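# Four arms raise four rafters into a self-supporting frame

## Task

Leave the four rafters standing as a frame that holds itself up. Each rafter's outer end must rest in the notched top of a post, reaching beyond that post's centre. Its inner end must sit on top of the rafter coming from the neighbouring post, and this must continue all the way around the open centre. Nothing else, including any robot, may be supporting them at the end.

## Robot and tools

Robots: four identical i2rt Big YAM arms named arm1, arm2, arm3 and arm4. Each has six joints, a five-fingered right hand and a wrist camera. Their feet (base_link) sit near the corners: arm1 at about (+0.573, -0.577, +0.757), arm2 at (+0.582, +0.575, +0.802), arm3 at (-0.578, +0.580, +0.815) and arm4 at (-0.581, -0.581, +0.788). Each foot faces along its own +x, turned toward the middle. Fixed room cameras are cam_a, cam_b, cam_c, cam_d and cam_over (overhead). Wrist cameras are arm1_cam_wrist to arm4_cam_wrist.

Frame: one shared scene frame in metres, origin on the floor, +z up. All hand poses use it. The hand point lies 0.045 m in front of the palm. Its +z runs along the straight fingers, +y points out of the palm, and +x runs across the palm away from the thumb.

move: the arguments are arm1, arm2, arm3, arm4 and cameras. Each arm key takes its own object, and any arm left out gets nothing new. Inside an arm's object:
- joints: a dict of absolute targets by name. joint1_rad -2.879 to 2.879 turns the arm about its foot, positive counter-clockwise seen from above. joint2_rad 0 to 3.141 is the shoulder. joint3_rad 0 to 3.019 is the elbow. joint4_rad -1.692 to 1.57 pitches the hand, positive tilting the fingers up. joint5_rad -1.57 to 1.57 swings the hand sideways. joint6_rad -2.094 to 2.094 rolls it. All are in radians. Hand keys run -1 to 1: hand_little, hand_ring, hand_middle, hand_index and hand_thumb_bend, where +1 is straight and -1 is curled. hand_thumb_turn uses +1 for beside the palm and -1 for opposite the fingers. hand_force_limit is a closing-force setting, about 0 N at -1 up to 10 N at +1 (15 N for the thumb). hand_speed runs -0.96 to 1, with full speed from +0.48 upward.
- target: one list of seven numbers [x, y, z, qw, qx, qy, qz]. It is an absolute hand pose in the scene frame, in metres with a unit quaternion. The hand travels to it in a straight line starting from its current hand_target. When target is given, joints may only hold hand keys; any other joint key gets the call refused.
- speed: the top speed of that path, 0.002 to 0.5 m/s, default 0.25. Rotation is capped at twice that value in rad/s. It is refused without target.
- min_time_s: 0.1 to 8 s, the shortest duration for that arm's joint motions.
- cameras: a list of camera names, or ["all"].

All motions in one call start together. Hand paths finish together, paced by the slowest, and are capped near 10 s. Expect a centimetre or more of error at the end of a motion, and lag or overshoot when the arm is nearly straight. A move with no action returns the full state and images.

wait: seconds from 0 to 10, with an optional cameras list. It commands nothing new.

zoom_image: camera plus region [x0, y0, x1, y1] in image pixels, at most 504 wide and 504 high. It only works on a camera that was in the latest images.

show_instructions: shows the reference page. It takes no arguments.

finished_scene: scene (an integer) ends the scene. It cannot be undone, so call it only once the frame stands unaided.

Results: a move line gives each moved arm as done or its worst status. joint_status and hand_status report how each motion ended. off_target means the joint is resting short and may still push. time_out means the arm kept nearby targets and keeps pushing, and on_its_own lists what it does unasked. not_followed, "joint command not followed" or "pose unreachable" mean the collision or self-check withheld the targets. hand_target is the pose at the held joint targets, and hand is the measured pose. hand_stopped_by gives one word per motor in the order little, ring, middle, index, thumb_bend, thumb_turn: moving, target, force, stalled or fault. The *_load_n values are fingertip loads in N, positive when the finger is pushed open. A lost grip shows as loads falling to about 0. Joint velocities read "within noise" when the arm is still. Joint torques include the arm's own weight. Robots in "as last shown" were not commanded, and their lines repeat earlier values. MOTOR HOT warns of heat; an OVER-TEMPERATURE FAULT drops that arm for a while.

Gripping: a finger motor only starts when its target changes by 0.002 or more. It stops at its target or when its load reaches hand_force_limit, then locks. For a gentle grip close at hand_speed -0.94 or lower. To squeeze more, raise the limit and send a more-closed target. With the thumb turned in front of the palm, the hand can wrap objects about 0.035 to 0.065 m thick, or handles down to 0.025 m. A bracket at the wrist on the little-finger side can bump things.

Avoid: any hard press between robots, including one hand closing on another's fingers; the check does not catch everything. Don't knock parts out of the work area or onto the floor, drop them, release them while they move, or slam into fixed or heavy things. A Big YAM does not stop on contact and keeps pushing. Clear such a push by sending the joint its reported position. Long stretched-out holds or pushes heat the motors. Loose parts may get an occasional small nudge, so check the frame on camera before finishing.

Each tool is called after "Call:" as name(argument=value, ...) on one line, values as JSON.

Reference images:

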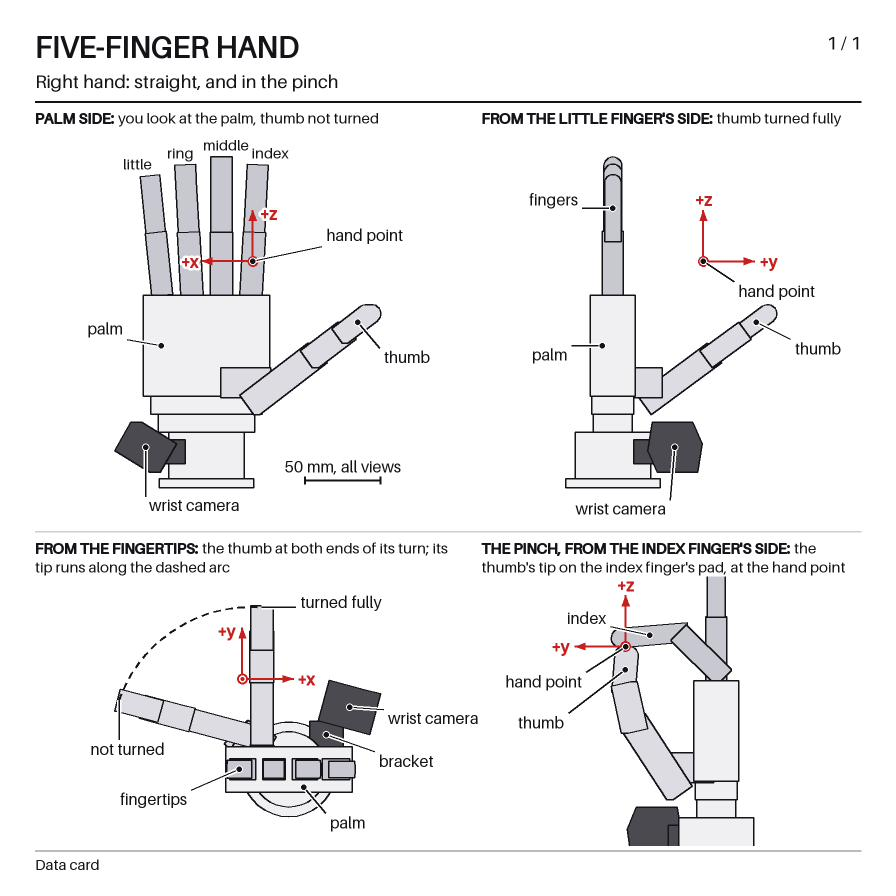

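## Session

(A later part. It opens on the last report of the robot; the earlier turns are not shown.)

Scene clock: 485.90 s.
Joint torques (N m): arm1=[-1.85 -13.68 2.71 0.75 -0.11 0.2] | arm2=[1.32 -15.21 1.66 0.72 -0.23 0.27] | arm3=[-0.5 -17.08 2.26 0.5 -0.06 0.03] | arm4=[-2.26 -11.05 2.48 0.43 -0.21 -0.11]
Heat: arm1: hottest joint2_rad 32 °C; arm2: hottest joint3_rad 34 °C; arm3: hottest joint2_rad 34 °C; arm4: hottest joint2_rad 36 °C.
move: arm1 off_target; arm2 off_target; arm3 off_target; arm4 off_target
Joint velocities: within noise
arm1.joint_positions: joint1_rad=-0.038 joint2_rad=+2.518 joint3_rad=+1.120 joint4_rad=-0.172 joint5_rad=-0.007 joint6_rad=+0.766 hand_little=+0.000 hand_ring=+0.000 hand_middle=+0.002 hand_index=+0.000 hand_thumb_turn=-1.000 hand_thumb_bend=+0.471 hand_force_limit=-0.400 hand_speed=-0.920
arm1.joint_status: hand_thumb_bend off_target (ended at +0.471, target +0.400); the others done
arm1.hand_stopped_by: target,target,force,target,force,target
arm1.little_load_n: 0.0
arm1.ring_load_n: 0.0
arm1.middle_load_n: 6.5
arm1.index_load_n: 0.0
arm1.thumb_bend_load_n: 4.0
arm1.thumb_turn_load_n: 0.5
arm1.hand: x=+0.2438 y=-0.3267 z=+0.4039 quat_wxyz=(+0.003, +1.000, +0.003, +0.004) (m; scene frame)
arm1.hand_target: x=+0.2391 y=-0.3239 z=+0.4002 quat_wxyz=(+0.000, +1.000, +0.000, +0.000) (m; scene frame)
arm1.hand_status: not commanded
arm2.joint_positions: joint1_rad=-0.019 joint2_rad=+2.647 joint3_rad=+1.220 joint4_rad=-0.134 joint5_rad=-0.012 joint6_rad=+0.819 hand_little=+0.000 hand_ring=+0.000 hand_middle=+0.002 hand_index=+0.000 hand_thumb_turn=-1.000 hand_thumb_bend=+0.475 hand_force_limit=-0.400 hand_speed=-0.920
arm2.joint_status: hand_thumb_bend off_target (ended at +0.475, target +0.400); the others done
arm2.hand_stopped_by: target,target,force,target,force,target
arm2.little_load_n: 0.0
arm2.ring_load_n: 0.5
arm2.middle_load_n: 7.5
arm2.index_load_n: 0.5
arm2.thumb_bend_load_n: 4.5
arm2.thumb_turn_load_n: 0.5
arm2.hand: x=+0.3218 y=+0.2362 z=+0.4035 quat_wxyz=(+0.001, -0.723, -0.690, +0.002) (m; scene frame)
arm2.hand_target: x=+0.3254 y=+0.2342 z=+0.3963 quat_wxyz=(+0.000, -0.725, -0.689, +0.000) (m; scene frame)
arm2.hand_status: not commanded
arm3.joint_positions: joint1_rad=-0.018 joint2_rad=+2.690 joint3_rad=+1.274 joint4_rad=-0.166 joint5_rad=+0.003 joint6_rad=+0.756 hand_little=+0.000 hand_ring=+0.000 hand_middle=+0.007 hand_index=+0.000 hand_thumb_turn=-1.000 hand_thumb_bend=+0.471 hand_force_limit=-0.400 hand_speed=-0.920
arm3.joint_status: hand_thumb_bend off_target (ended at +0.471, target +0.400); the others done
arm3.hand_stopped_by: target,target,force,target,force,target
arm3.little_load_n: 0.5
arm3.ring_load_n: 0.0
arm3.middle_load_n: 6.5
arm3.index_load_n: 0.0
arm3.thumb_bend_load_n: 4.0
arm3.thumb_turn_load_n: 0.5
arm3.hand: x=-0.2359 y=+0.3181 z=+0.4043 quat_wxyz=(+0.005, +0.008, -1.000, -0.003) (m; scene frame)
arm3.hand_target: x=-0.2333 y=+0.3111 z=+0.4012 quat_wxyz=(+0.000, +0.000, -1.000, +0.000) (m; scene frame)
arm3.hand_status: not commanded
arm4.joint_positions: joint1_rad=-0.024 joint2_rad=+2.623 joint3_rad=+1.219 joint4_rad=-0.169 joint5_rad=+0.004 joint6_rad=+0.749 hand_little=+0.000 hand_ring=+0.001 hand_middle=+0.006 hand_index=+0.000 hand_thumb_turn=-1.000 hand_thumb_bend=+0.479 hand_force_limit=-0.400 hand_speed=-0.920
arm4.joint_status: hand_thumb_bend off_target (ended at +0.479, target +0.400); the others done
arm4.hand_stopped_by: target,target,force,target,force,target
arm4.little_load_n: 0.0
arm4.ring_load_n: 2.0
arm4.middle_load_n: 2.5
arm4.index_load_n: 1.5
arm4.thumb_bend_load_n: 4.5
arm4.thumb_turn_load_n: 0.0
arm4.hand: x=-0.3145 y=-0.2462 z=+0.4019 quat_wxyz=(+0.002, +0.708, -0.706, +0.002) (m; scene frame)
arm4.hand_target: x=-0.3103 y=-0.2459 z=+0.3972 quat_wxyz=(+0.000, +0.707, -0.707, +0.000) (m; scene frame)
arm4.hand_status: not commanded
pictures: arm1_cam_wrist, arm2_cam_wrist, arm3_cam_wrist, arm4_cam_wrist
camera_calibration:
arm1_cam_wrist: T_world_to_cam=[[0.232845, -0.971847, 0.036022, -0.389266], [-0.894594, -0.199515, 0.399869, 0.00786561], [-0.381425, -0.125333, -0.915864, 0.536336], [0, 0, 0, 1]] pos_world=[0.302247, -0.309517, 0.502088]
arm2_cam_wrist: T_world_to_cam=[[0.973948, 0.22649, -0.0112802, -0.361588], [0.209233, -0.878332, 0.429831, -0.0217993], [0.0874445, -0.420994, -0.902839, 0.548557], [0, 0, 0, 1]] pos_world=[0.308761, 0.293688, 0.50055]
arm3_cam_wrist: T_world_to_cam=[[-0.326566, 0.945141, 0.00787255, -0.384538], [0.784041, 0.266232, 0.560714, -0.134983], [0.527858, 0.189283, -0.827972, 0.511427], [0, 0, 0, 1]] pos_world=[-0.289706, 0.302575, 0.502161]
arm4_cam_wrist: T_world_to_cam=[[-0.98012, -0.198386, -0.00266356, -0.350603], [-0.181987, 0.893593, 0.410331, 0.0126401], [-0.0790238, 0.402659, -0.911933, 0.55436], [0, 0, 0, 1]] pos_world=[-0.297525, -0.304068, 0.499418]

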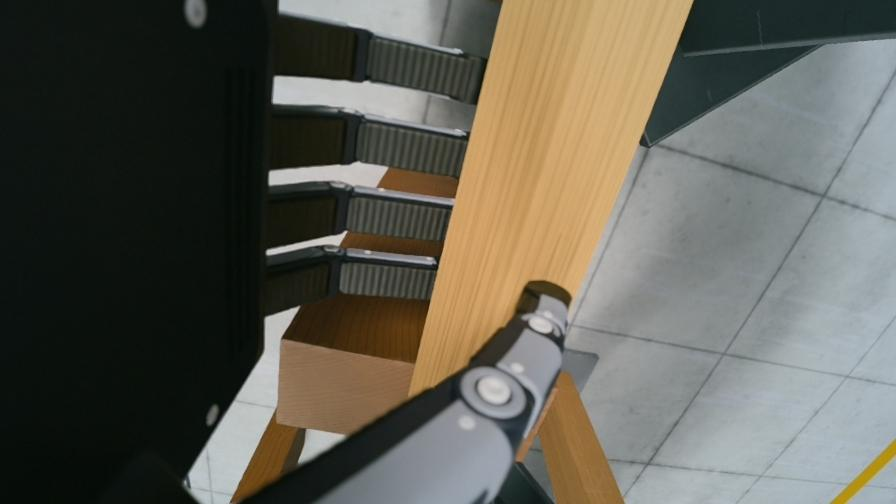

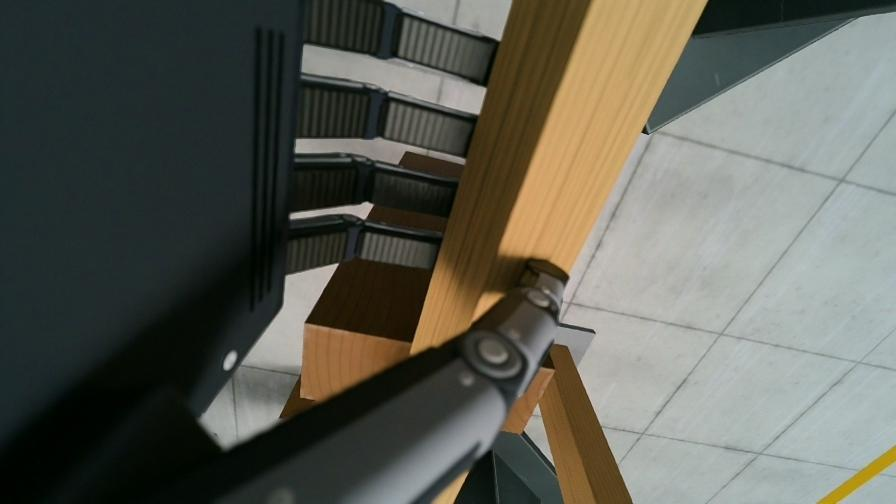

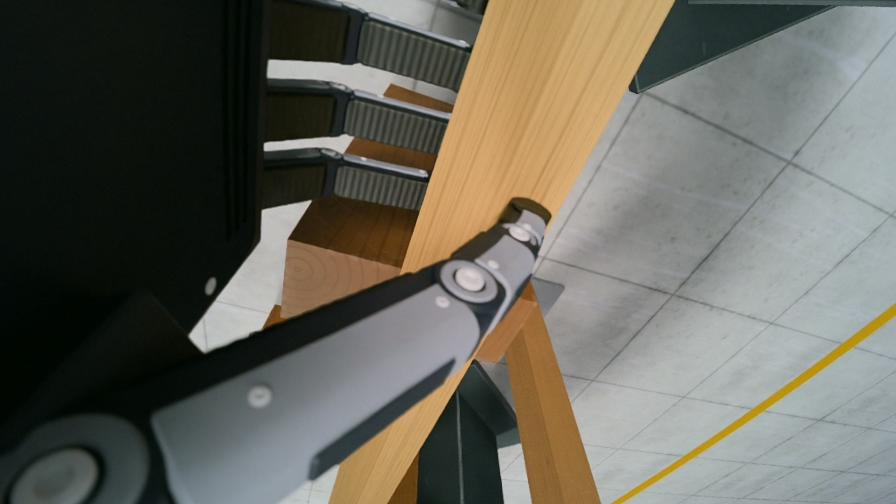

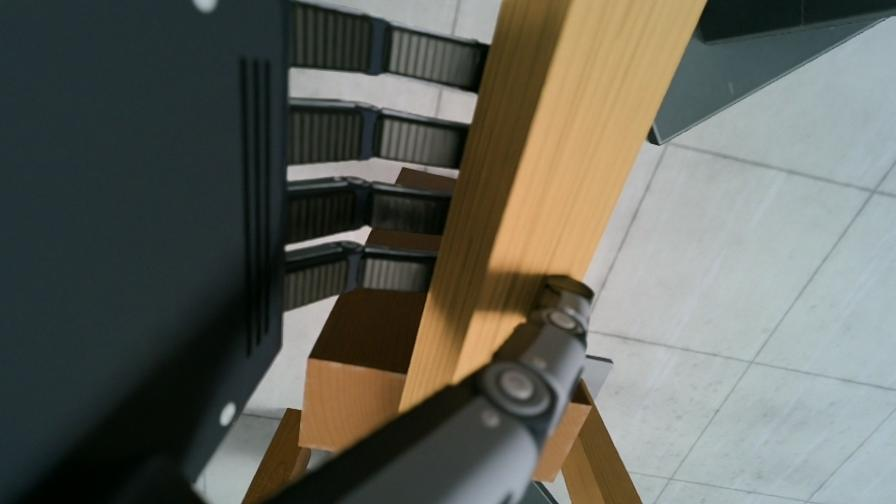

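Call:
move(cameras=["cam_a","cam_b","cam_c","cam_d"])

Call:
zoom_image(camera="cam_a", region=[260, 250, 400, 450])

Call:
zoom_image(camera="cam_b", region=[260, 250, 400, 450])

Call:
zoom_image(camera="cam_c", region=[260, 250, 400, 450])

Call:
zoom_image(camera="cam_d", region=[240, 250, 380, 450])

Scene clock: 496.20 s.
Joint torques (N m): arm1=[-2.14 -13.57 2.77 0.66 -0.14 0.22] | arm2=[1.38 -15.21 1.66 0.7 -0.23 0.27] | arm3=[-0.67 -17.14 2.44 0.25 -0.01 0.07] | arm4=[-2.2 -10.87 2.41 0.5 -0.2 -0.13]
Heat: arm1: hottest joint2_rad 32 °C; arm2: hottest joint1_rad 33 °C; arm3: hottest joint2_rad 34 °C; arm4: hottest joint2_rad 36 °C.
Joint velocities: within noise
arm1.joint_positions: joint1_rad=-0.038 joint2_rad=+2.518 joint3_rad=+1.120 joint4_rad=-0.172 joint5_rad=-0.007 joint6_rad=+0.766 hand_little=+0.000 hand_ring=+0.000 hand_middle=+0.002 hand_index=+0.000 hand_thumb_turn=-1.000 hand_thumb_bend=+0.471 hand_force_limit=-0.400 hand_speed=-0.920
arm1.joint_status: hand_thumb_bend off_target (ended at +0.471, target +0.400); the others done
arm1.hand_stopped_by: target,target,force,target,force,target
arm1.little_load_n: 0.0
arm1.ring_load_n: 0.0
arm1.middle_load_n: 6.5
arm1.index_load_n: 0.5
arm1.thumb_bend_load_n: 4.5
arm1.thumb_turn_load_n: 0.5
arm1.hand: x=+0.2438 y=-0.3267 z=+0.4039 quat_wxyz=(+0.003, +1.000, +0.003, +0.004) (m; scene frame)
arm1.hand_target: x=+0.2391 y=-0.3239 z=+0.4002 quat_wxyz=(+0.000, +1.000, +0.000, +0.000) (m; scene frame)
arm1.hand_status: not commanded
arm2.joint_positions: joint1_rad=-0.019 joint2_rad=+2.647 joint3_rad=+1.220 joint4_rad=-0.134 joint5_rad=-0.012 joint6_rad=+0.819 hand_little=+0.000 hand_ring=+0.000 hand_middle=+0.002 hand_index=+0.000 hand_thumb_turn=-1.000 hand_thumb_bend=+0.475 hand_force_limit=-0.400 hand_speed=-0.920
arm2.joint_status: hand_thumb_bend off_target (ended at +0.475, target +0.400); the others done
arm2.hand_stopped_by: target,target,force,target,force,target
arm2.little_load_n: 0.0
arm2.ring_load_n: 0.0
arm2.middle_load_n: 7.0
arm2.index_load_n: 0.0
arm2.thumb_bend_load_n: 4.5
arm2.thumb_turn_load_n: 0.5
arm2.hand: x=+0.3218 y=+0.2362 z=+0.4035 quat_wxyz=(+0.001, -0.723, -0.690, +0.002) (m; scene frame)
arm2.hand_target: x=+0.3254 y=+0.2342 z=+0.3963 quat_wxyz=(+0.000, -0.725, -0.689, +0.000) (m; scene frame)
arm2.hand_status: not commanded
arm3.joint_positions: joint1_rad=-0.018 joint2_rad=+2.690 joint3_rad=+1.274 joint4_rad=-0.166 joint5_rad=+0.003 joint6_rad=+0.756 hand_little=+0.000 hand_ring=+0.000 hand_middle=+0.007 hand_index=+0.000 hand_thumb_turn=-1.000 hand_thumb_bend=+0.471 hand_force_limit=-0.400 hand_speed=-0.920
arm3.joint_status: hand_thumb_bend off_target (ended at +0.471, target +0.400); the others done
arm3.hand_stopped_by: target,target,force,target,force,target
arm3.little_load_n: 0.0
arm3.ring_load_n: 0.5
arm3.middle_load_n: 6.5
arm3.index_load_n: 0.0
arm3.thumb_bend_load_n: 4.0
arm3.thumb_turn_load_n: 0.5
arm3.hand: x=-0.2359 y=+0.3181 z=+0.4043 quat_wxyz=(+0.005, +0.008, -1.000, -0.003) (m; scene frame)
arm3.hand_target: x=-0.2333 y=+0.3111 z=+0.4012 quat_wxyz=(+0.000, +0.000, -1.000, +0.000) (m; scene frame)
arm3.hand_status: not commanded
arm4.joint_positions: joint1_rad=-0.024 joint2_rad=+2.623 joint3_rad=+1.219 joint4_rad=-0.169 joint5_rad=+0.004 joint6_rad=+0.749 hand_little=+0.000 hand_ring=+0.001 hand_middle=+0.006 hand_index=+0.000 hand_thumb_turn=-1.000 hand_thumb_bend=+0.479 hand_force_limit=-0.400 hand_speed=-0.920
arm4.joint_status: hand_thumb_bend off_target (ended at +0.479, target +0.400); the others done
arm4.hand_stopped_by: target,target,force,target,force,target
arm4.little_load_n: 0.0
arm4.ring_load_n: 1.5
arm4.middle_load_n: 3.0
arm4.index_load_n: 1.5
arm4.thumb_bend_load_n: 5.0
arm4.thumb_turn_load_n: 0.0
arm4.hand: x=-0.3145 y=-0.2462 z=+0.4019 quat_wxyz=(+0.002, +0.708, -0.706, +0.002) (m; scene frame)
arm4.hand_target: x=-0.3103 y=-0.2459 z=+0.3972 quat_wxyz=(+0.000, +0.707, -0.707, +0.000) (m; scene frame)
arm4.hand_status: not commanded
pictures: cam_a, cam_b, cam_c, cam_d

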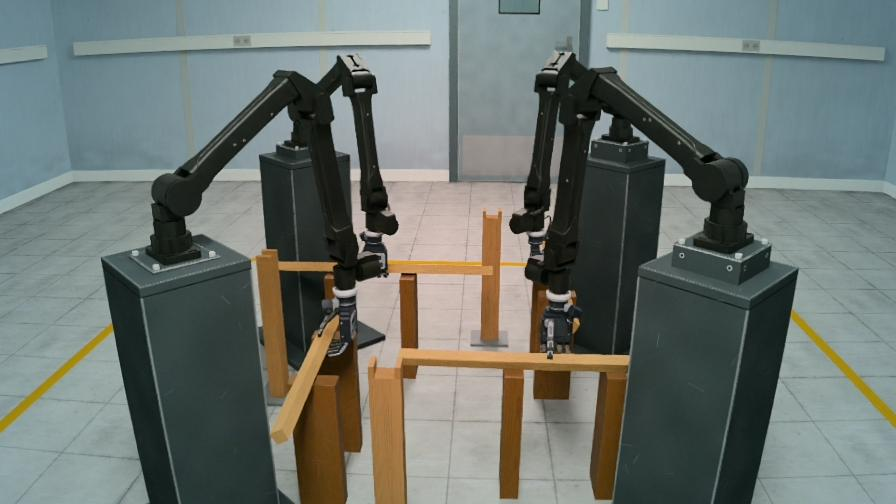

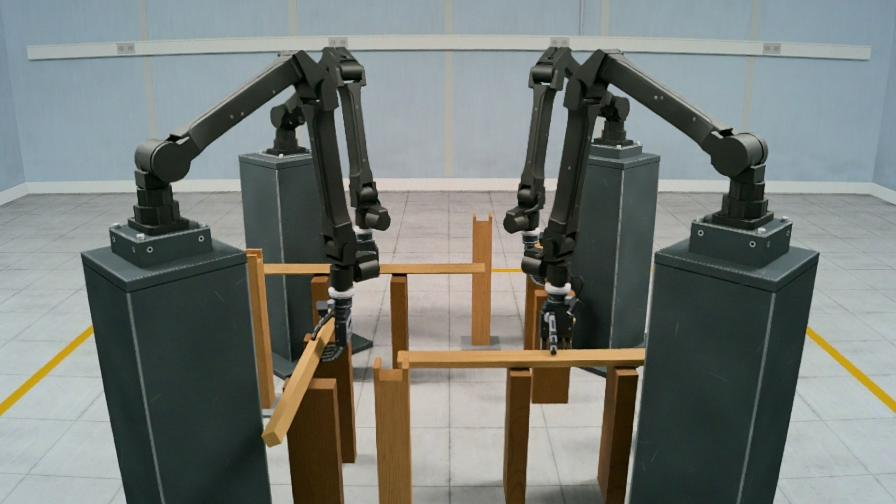

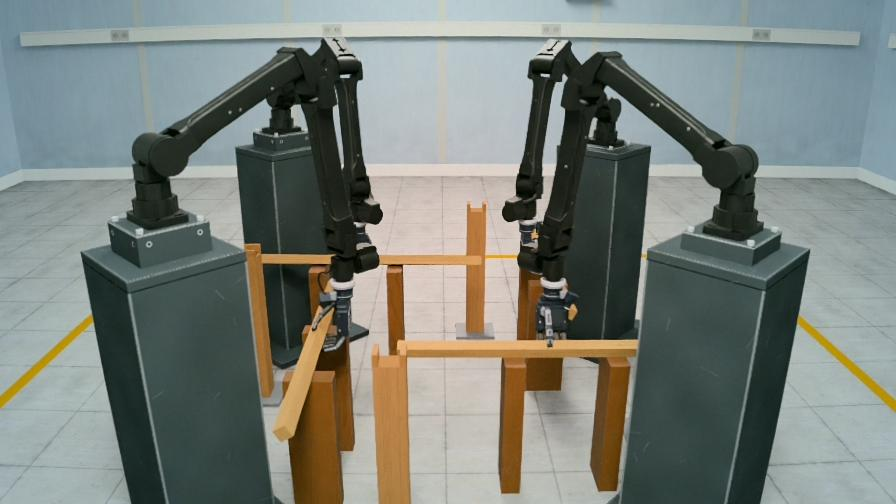

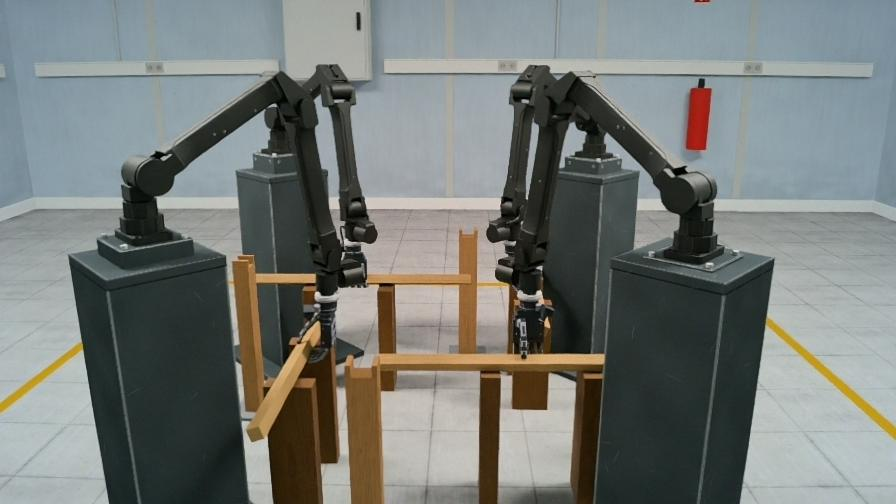

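Scaled by 2.520 from the camera's 896x504 image, which has a finer 1280x720 frame.

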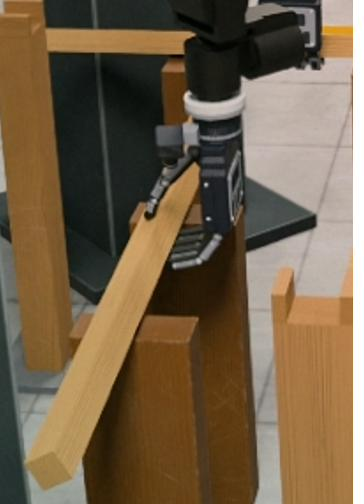

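Scaled by 2.520 from the camera's 896x504 image, which has a finer 1280x720 frame.

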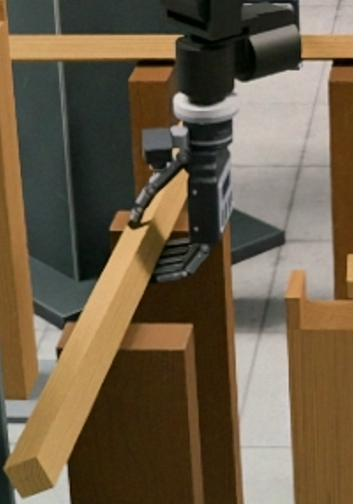

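Scaled by 2.520 from the camera's 896x504 image, which has a finer 1280x720 frame.

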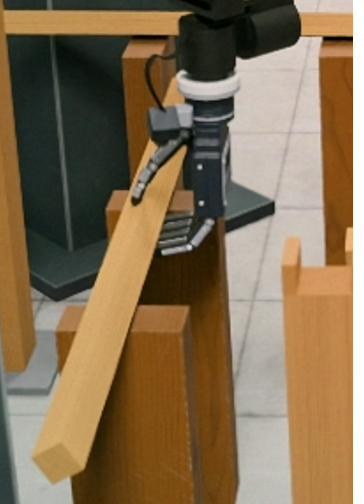

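Scaled by 2.520 from the camera's 896x504 image, which has a finer 1280x720 frame.

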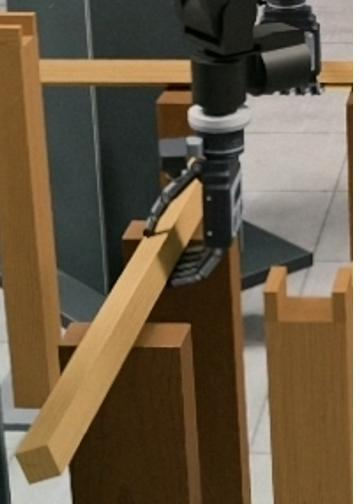

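Call:
move(arm1={"joints":{"hand_speed":-0.85,"hand_thumb_bend":1,"hand_index":1,"hand_middle":1,"hand_ring":1,"hand_little":1}}, arm2={"joints":{"hand_speed":-0.85,"hand_thumb_bend":1,"hand_index":1,"hand_middle":1,"hand_ring":1,"hand_little":1}}, arm3={"joints":{"hand_speed":-0.85,"hand_thumb_bend":1,"hand_index":1,"hand_middle":1,"hand_ring":1,"hand_little":1}}, arm4={"joints":{"hand_speed":-0.85,"hand_thumb_bend":1,"hand_index":1,"hand_middle":1,"hand_ring":1,"hand_little":1}}, cameras=["arm1_cam_wrist","arm2_cam_wrist","arm3_cam_wrist","arm4_cam_wrist"])

Scene clock: 561.17 s.
Joint torques (N m): arm1=[-2.26 -13.68 2.65 0.66 -0.11 0.2] | arm2=[1.26 -15.27 1.58 0.7 -0.22 0.27] | arm3=[-0.09 -16.26 2.26 0.4 -0.03 0.03] | arm4=[-2.2 -11.05 2.35 0.5 -0.16 -0.13]
Heat: arm1: hottest joint2_rad 33 °C; arm2: hottest joint1_rad 33 °C; arm3: hottest joint2_rad 35 °C; arm4: hottest joint2_rad 36 °C.
move: arm1 done; arm2 done; arm3 done; arm4 done
Joint velocities: within noise
arm1.joint_positions: joint1_rad=-0.038 joint2_rad=+2.520 joint3_rad=+1.121 joint4_rad=-0.172 joint5_rad=-0.007 joint6_rad=+0.766 hand_little=+1.000 hand_ring=+1.000 hand_middle=+1.000 hand_index=+1.000 hand_thumb_turn=-1.000 hand_thumb_bend=+1.000 hand_force_limit=-0.400 hand_speed=-0.850
arm1.joint_status: all done
arm1.hand_stopped_by: target,target,target,target,target,target
arm1.little_load_n: 0.0
arm1.ring_load_n: 0.0
arm1.middle_load_n: 0.0
arm1.index_load_n: 0.0
arm1.thumb_bend_load_n: -0.5
arm1.thumb_turn_load_n: -0.5
arm1.hand: x=+0.2442 y=-0.3272 z=+0.4031 quat_wxyz=(+0.003, +1.000, +0.003, +0.005) (m; scene frame)
arm1.hand_target: x=+0.2390 y=-0.3238 z=+0.4002 quat_wxyz=(+0.000, +1.000, +0.000, +0.000) (m; scene frame)
arm1.hand_status: not commanded
arm2.joint_positions: joint1_rad=-0.018 joint2_rad=+2.649 joint3_rad=+1.221 joint4_rad=-0.134 joint5_rad=-0.012 joint6_rad=+0.819 hand_little=+1.000 hand_ring=+1.000 hand_middle=+1.000 hand_index=+1.000 hand_thumb_turn=-1.000 hand_thumb_bend=+1.000 hand_force_limit=-0.400 hand_speed=-0.850
arm2.joint_status: all done
arm2.hand_stopped_by: target,target,target,target,target,target
arm2.little_load_n: 0.0
arm2.ring_load_n: 0.5
arm2.middle_load_n: 0.0
arm2.index_load_n: 0.0
arm2.thumb_bend_load_n: 0.0
arm2.thumb_turn_load_n: 0.0
arm2.hand: x=+0.3222 y=+0.2361 z=+0.4028 quat_wxyz=(+0.001, -0.723, -0.691, +0.001) (m; scene frame)
arm2.hand_target: x=+0.3254 y=+0.2341 z=+0.3961 quat_wxyz=(+0.000, -0.725, -0.689, +0.000) (m; scene frame)
arm2.hand_status: not commanded
arm3.joint_positions: joint1_rad=-0.018 joint2_rad=+2.691 joint3_rad=+1.276 joint4_rad=-0.166 joint5_rad=+0.003 joint6_rad=+0.756 hand_little=+1.000 hand_ring=+1.000 hand_middle=+1.000 hand_index=+1.000 hand_thumb_turn=-1.000 hand_thumb_bend=+1.000 hand_force_limit=-0.400 hand_speed=-0.850
arm3.joint_status: all done
arm3.hand_stopped_by: target,target,target,target,target,target
arm3.little_load_n: 0.0
arm3.ring_load_n: 0.0
arm3.middle_load_n: 0.0
arm3.index_load_n: -0.5
arm3.thumb_bend_load_n: -0.5
arm3.thumb_turn_load_n: 0.0
arm3.hand: x=-0.2355 y=+0.3177 z=+0.4041 quat_wxyz=(+0.004, +0.008, -1.000, -0.003) (m; scene frame)
arm3.hand_target: x=-0.2331 y=+0.3109 z=+0.4013 quat_wxyz=(+0.000, +0.000, -1.000, +0.000) (m; scene frame)
arm3.hand_status: not commanded
arm4.joint_positions: joint1_rad=-0.024 joint2_rad=+2.625 joint3_rad=+1.221 joint4_rad=-0.169 joint5_rad=+0.004 joint6_rad=+0.749 hand_little=+1.000 hand_ring=+1.000 hand_middle=+1.000 hand_index=+1.000 hand_thumb_turn=-1.000 hand_thumb_bend=+1.000 hand_force_limit=-0.400 hand_speed=-0.850
arm4.joint_status: all done
arm4.hand_stopped_by: target,target,target,target,target,target
arm4.little_load_n: -0.5
arm4.ring_load_n: 0.0
arm4.middle_load_n: 0.0
arm4.index_load_n: 0.0
arm4.thumb_bend_load_n: 0.0
arm4.thumb_turn_load_n: 0.0
arm4.hand: x=-0.3144 y=-0.2460 z=+0.4013 quat_wxyz=(+0.002, +0.708, -0.706, +0.001) (m; scene frame)
arm4.hand_target: x=-0.3103 y=-0.2459 z=+0.3971 quat_wxyz=(+0.000, +0.707, -0.707, +0.000) (m; scene frame)
arm4.hand_status: not commanded
pictures: arm1_cam_wrist, arm2_cam_wrist, arm3_cam_wrist, arm4_cam_wrist
camera_calibration:
arm1_cam_wrist: T_world_to_cam=[[0.232841, -0.971798, 0.0373198, -0.390232], [-0.895022, -0.199119, 0.399107, 0.0090286], [-0.380421, -0.126331, -0.916145, 0.535206], [0, 0, 0, 1]] pos_world=[0.302546, -0.309817, 0.501286]
arm2_cam_wrist: T_world_to_cam=[[0.973786, 0.227203, -0.0109202, -0.362208], [0.209741, -0.878296, 0.429657, -0.0216866], [0.088028, -0.420684, -0.902926, 0.547538], [0, 0, 0, 1]] pos_world=[0.309063, 0.293588, 0.499749]
arm3_cam_wrist: T_world_to_cam=[[-0.326593, 0.945137, 0.00723635, -0.38384], [0.783778, 0.266541, 0.560935, -0.13525], [0.528232, 0.188869, -0.827828, 0.511238], [0, 0, 0, 1]] pos_world=[-0.289405, 0.302274, 0.501861]
arm4_cam_wrist: T_world_to_cam=[[-0.980124, -0.19837, -0.00250686, -0.350561], [-0.181882, 0.89347, 0.410647, 0.0126513], [-0.0792202, 0.402941, -0.911791, 0.553737], [0, 0, 0, 1]] pos_world=[-0.297425, -0.303968, 0.498818]

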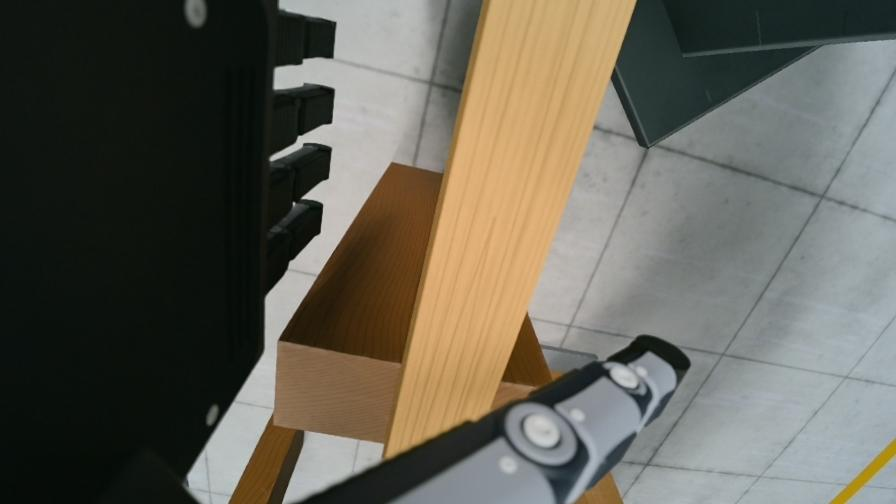

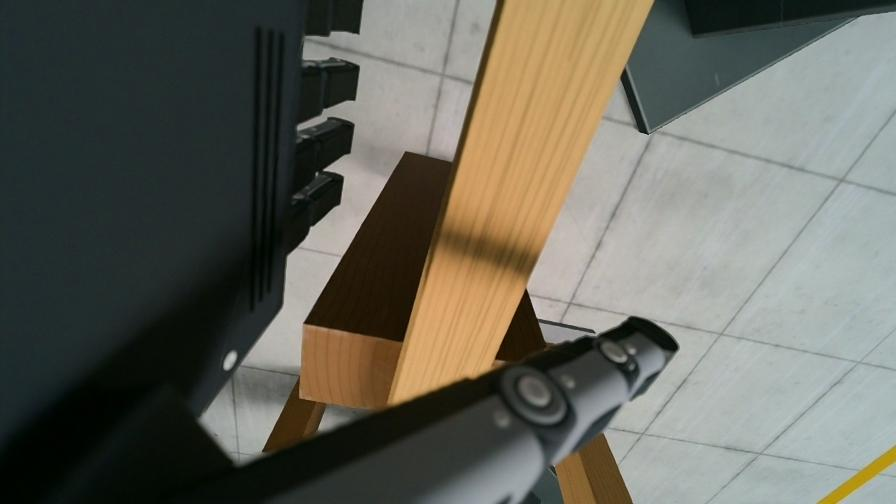

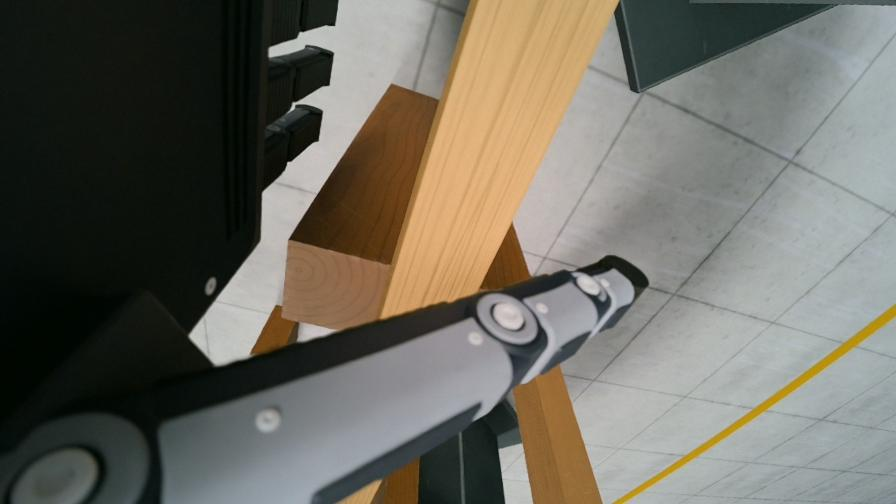

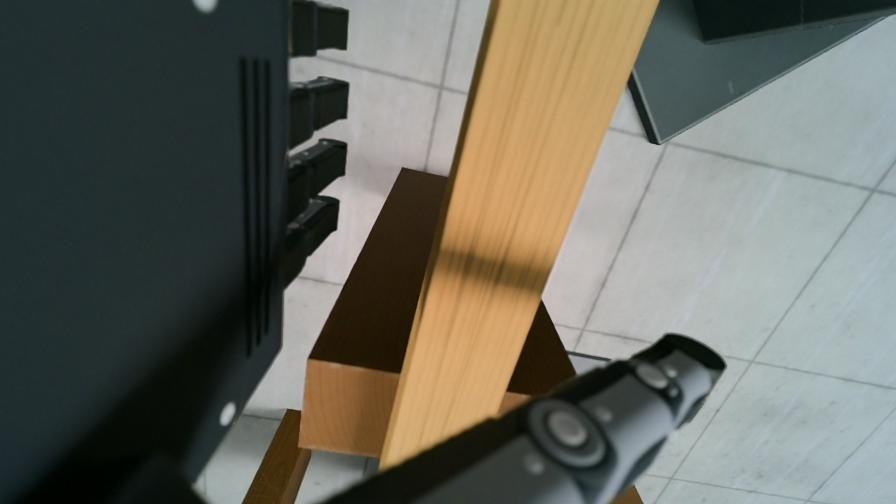

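Call:
move(arm1={"target":[0.239,-0.3556,0.353,0,1,0,0],"speed":0.05}, arm2={"target":[0.359,0.234,0.3493,0,0.7246,0.6891,0],"speed":0.05}, arm3={"target":[-0.233,0.343,0.353,0,0,1,0],"speed":0.05}, arm4={"target":[-0.340,-0.246,0.352,0,-0.7071,0.7071,0],"speed":0.05}, cameras=["arm1_cam_wrist","arm2_cam_wrist","arm3_cam_wrist","arm4_cam_wrist"])

Scene clock: 594.57 s.
Joint torques (N m): arm1=[-1.2 -13.57 2.09 0.75 -0.09 0.21] | arm2=[1.32 -14.68 0.79 0.87 -0.2 0.31] | arm3=[1.44 -15.97 1.96 0.42 -0.07 0.05] | arm4=[-1.03 -10.34 1.59 0.7 -0.2 0]
Heat: arm1: hottest joint2_rad 32 °C; arm2: hottest joint3_rad 33 °C; arm3: hottest joint2_rad 36 °C; arm4: hottest joint2_rad 36 °C.
move: arm1 done; arm2 done; arm3 done; arm4 done
Joint velocities: within noise
arm1.joint_positions: joint1_rad=+0.007 joint2_rad=+2.634 joint3_rad=+1.137 joint4_rad=-0.074 joint5_rad=-0.007 joint6_rad=+0.818 hand_little=+1.000 hand_ring=+1.000 hand_middle=+1.000 hand_index=+1.000 hand_thumb_turn=-1.000 hand_thumb_bend=+1.000 hand_force_limit=-0.400 hand_speed=-0.850
arm1.joint_status: not commanded
arm1.hand_stopped_by: target,target,target,target,target,target
arm1.little_load_n: 0.0
arm1.ring_load_n: -0.5
arm1.middle_load_n: 0.0
arm1.index_load_n: -0.5
arm1.thumb_bend_load_n: -0.5
arm1.thumb_turn_load_n: 0.0
arm1.hand: x=+0.2456 y=-0.3547 z=+0.3581 quat_wxyz=(+0.003, +1.000, -0.001, +0.005) (m; scene frame)
arm1.hand_target: x=+0.2391 y=-0.3557 z=+0.3532 quat_wxyz=(+0.000, +1.000, +0.000, +0.000) (m; scene frame)
arm1.hand_status: done (0.008 m and 0.7 deg from the pose sent, 0.058 m and 0.7 deg at the start)
arm2.joint_positions: joint1_rad=+0.040 joint2_rad=+2.761 joint3_rad=+1.251 joint4_rad=-0.049 joint5_rad=-0.012 joint6_rad=+0.876 hand_little=+1.000 hand_ring=+1.000 hand_middle=+1.000 hand_index=+1.000 hand_thumb_turn=-1.000 hand_thumb_bend=+1.000 hand_force_limit=-0.400 hand_speed=-0.850
arm2.joint_status: not commanded
arm2.hand_stopped_by: target,target,target,target,target,target
arm2.little_load_n: 0.0
arm2.ring_load_n: 0.0
arm2.middle_load_n: 0.0
arm2.index_load_n: 0.0
arm2.thumb_bend_load_n: 0.0
arm2.thumb_turn_load_n: 0.0
arm2.hand: x=+0.3538 y=+0.2336 z=+0.3577 quat_wxyz=(+0.001, -0.723, -0.691, +0.002) (m; scene frame)
arm2.hand_target: x=+0.3591 y=+0.2342 z=+0.3495 quat_wxyz=(+0.000, -0.725, -0.689, +0.000) (m; scene frame)
arm2.hand_status: done (0.010 m and 0.4 deg from the pose sent, 0.065 m and 0.3 deg at the start)
arm3.joint_positions: joint1_rad=+0.015 joint2_rad=+2.805 joint3_rad=+1.309 joint4_rad=-0.087 joint5_rad=+0.003 joint6_rad=+0.800 hand_little=+1.000 hand_ring=+1.000 hand_middle=+1.000 hand_index=+1.000 hand_thumb_turn=-1.000 hand_thumb_bend=+1.000 hand_force_limit=-0.400 hand_speed=-0.850
arm3.joint_status: not commanded
arm3.hand_stopped_by: target,target,target,target,target,target
arm3.little_load_n: 0.0
arm3.ring_load_n: 0.0
arm3.middle_load_n: 0.0
arm3.index_load_n: 0.0
arm3.thumb_bend_load_n: 0.0
arm3.thumb_turn_load_n: 0.0
arm3.hand: x=-0.2405 y=+0.3430 z=+0.3575 quat_wxyz=(+0.005, +0.002, -1.000, -0.003) (m; scene frame)
arm3.hand_target: x=-0.2330 y=+0.3430 z=+0.3533 quat_wxyz=(+0.000, +0.000, -1.000, +0.000) (m; scene frame)
arm3.hand_status: done (0.009 m and 0.7 deg from the pose sent, 0.057 m and 1.0 deg at the start)
arm4.joint_positions: joint1_rad=+0.006 joint2_rad=+2.731 joint3_rad=+1.247 joint4_rad=-0.088 joint5_rad=+0.004 joint6_rad=+0.782 hand_little=+1.000 hand_ring=+1.000 hand_middle=+1.000 hand_index=+1.000 hand_thumb_turn=-1.000 hand_thumb_bend=+1.000 hand_force_limit=-0.400 hand_speed=-0.850
arm4.joint_status: not commanded
arm4.hand_stopped_by: target,target,target,target,target,target
arm4.little_load_n: 0.0
arm4.ring_load_n: -0.5
arm4.middle_load_n: 0.0
arm4.index_load_n: 0.5
arm4.thumb_bend_load_n: 0.0
arm4.thumb_turn_load_n: 0.0
arm4.hand: x=-0.3368 y=-0.2494 z=+0.3582 quat_wxyz=(+0.001, +0.707, -0.707, +0.001) (m; scene frame)
arm4.hand_target: x=-0.3401 y=-0.2461 z=+0.3521 quat_wxyz=(+0.000, +0.707, -0.707, +0.000) (m; scene frame)
arm4.hand_status: done (0.008 m and 0.2 deg from the pose sent, 0.056 m and 0.3 deg at the start)
pictures: arm1_cam_wrist, arm2_cam_wrist, arm3_cam_wrist, arm4_cam_wrist
camera_calibration:
arm1_cam_wrist: T_world_to_cam=[[0.225746, -0.973475, 0.0372126, -0.414469], [-0.89647, -0.192635, 0.399041, 0.0254214], [-0.381288, -0.123442, -0.916178, 0.49227], [0, 0, 0, 1]] pos_world=[0.304051, -0.337811, 0.456286]
arm2_cam_wrist: T_world_to_cam=[[0.973516, 0.228306, -0.0119541, -0.392784], [0.211049, -0.877368, 0.430909, -0.0123539], [0.0878912, -0.42202, -0.902316, 0.503176], [0, 0, 0, 1]] pos_world=[0.340764, 0.291186, 0.454652]
arm3_cam_wrist: T_world_to_cam=[[-0.31574, 0.948804, 0.00892834, -0.40827], [0.787815, 0.256899, 0.559777, -0.107319], [0.528825, 0.183778, -0.828595, 0.472657], [0, 0, 0, 1]] pos_world=[-0.294312, 0.328074, 0.455361]
arm4_cam_wrist: T_world_to_cam=[[-0.980877, -0.194601, -0.00320693, -0.372469], [-0.178696, 0.893932, 0.411039, 0.0303147], [-0.0771219, 0.403752, -0.911612, 0.514883], [0, 0, 0, 1]] pos_world=[-0.320221, -0.307467, 0.455719]

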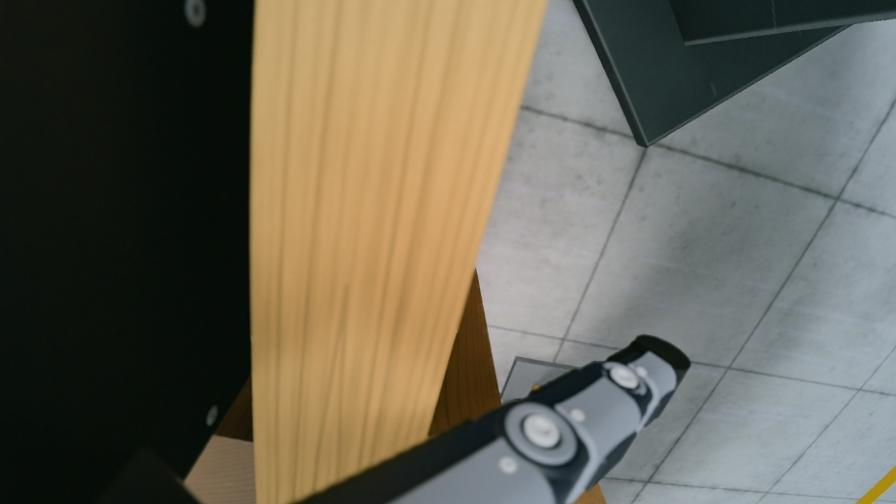

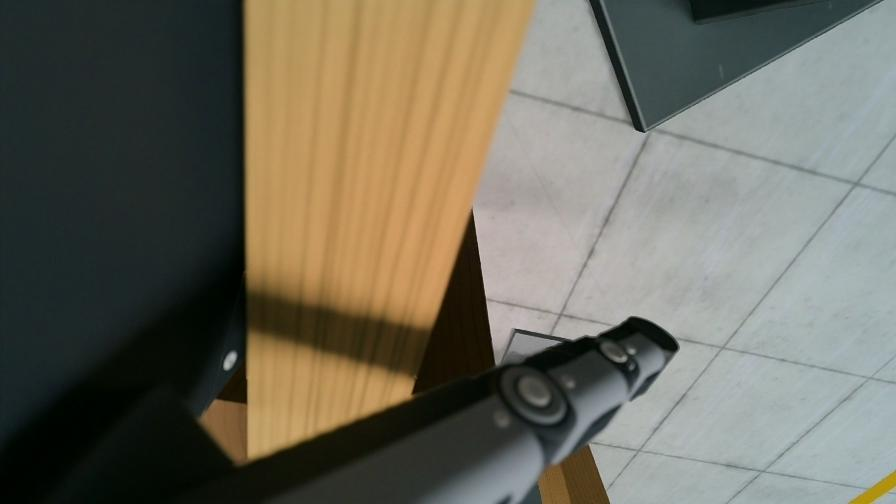

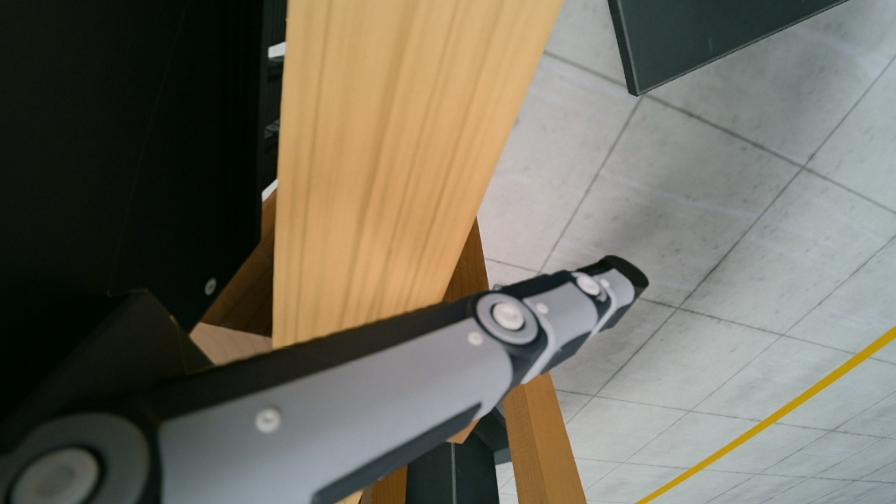

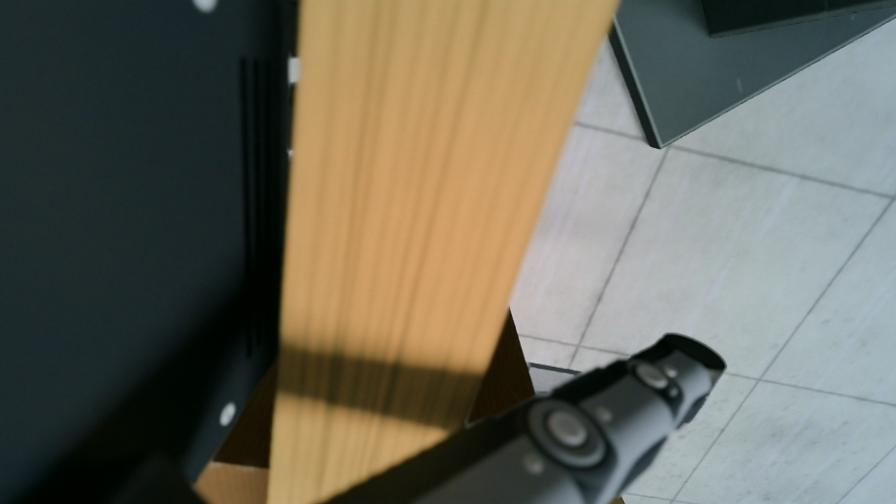

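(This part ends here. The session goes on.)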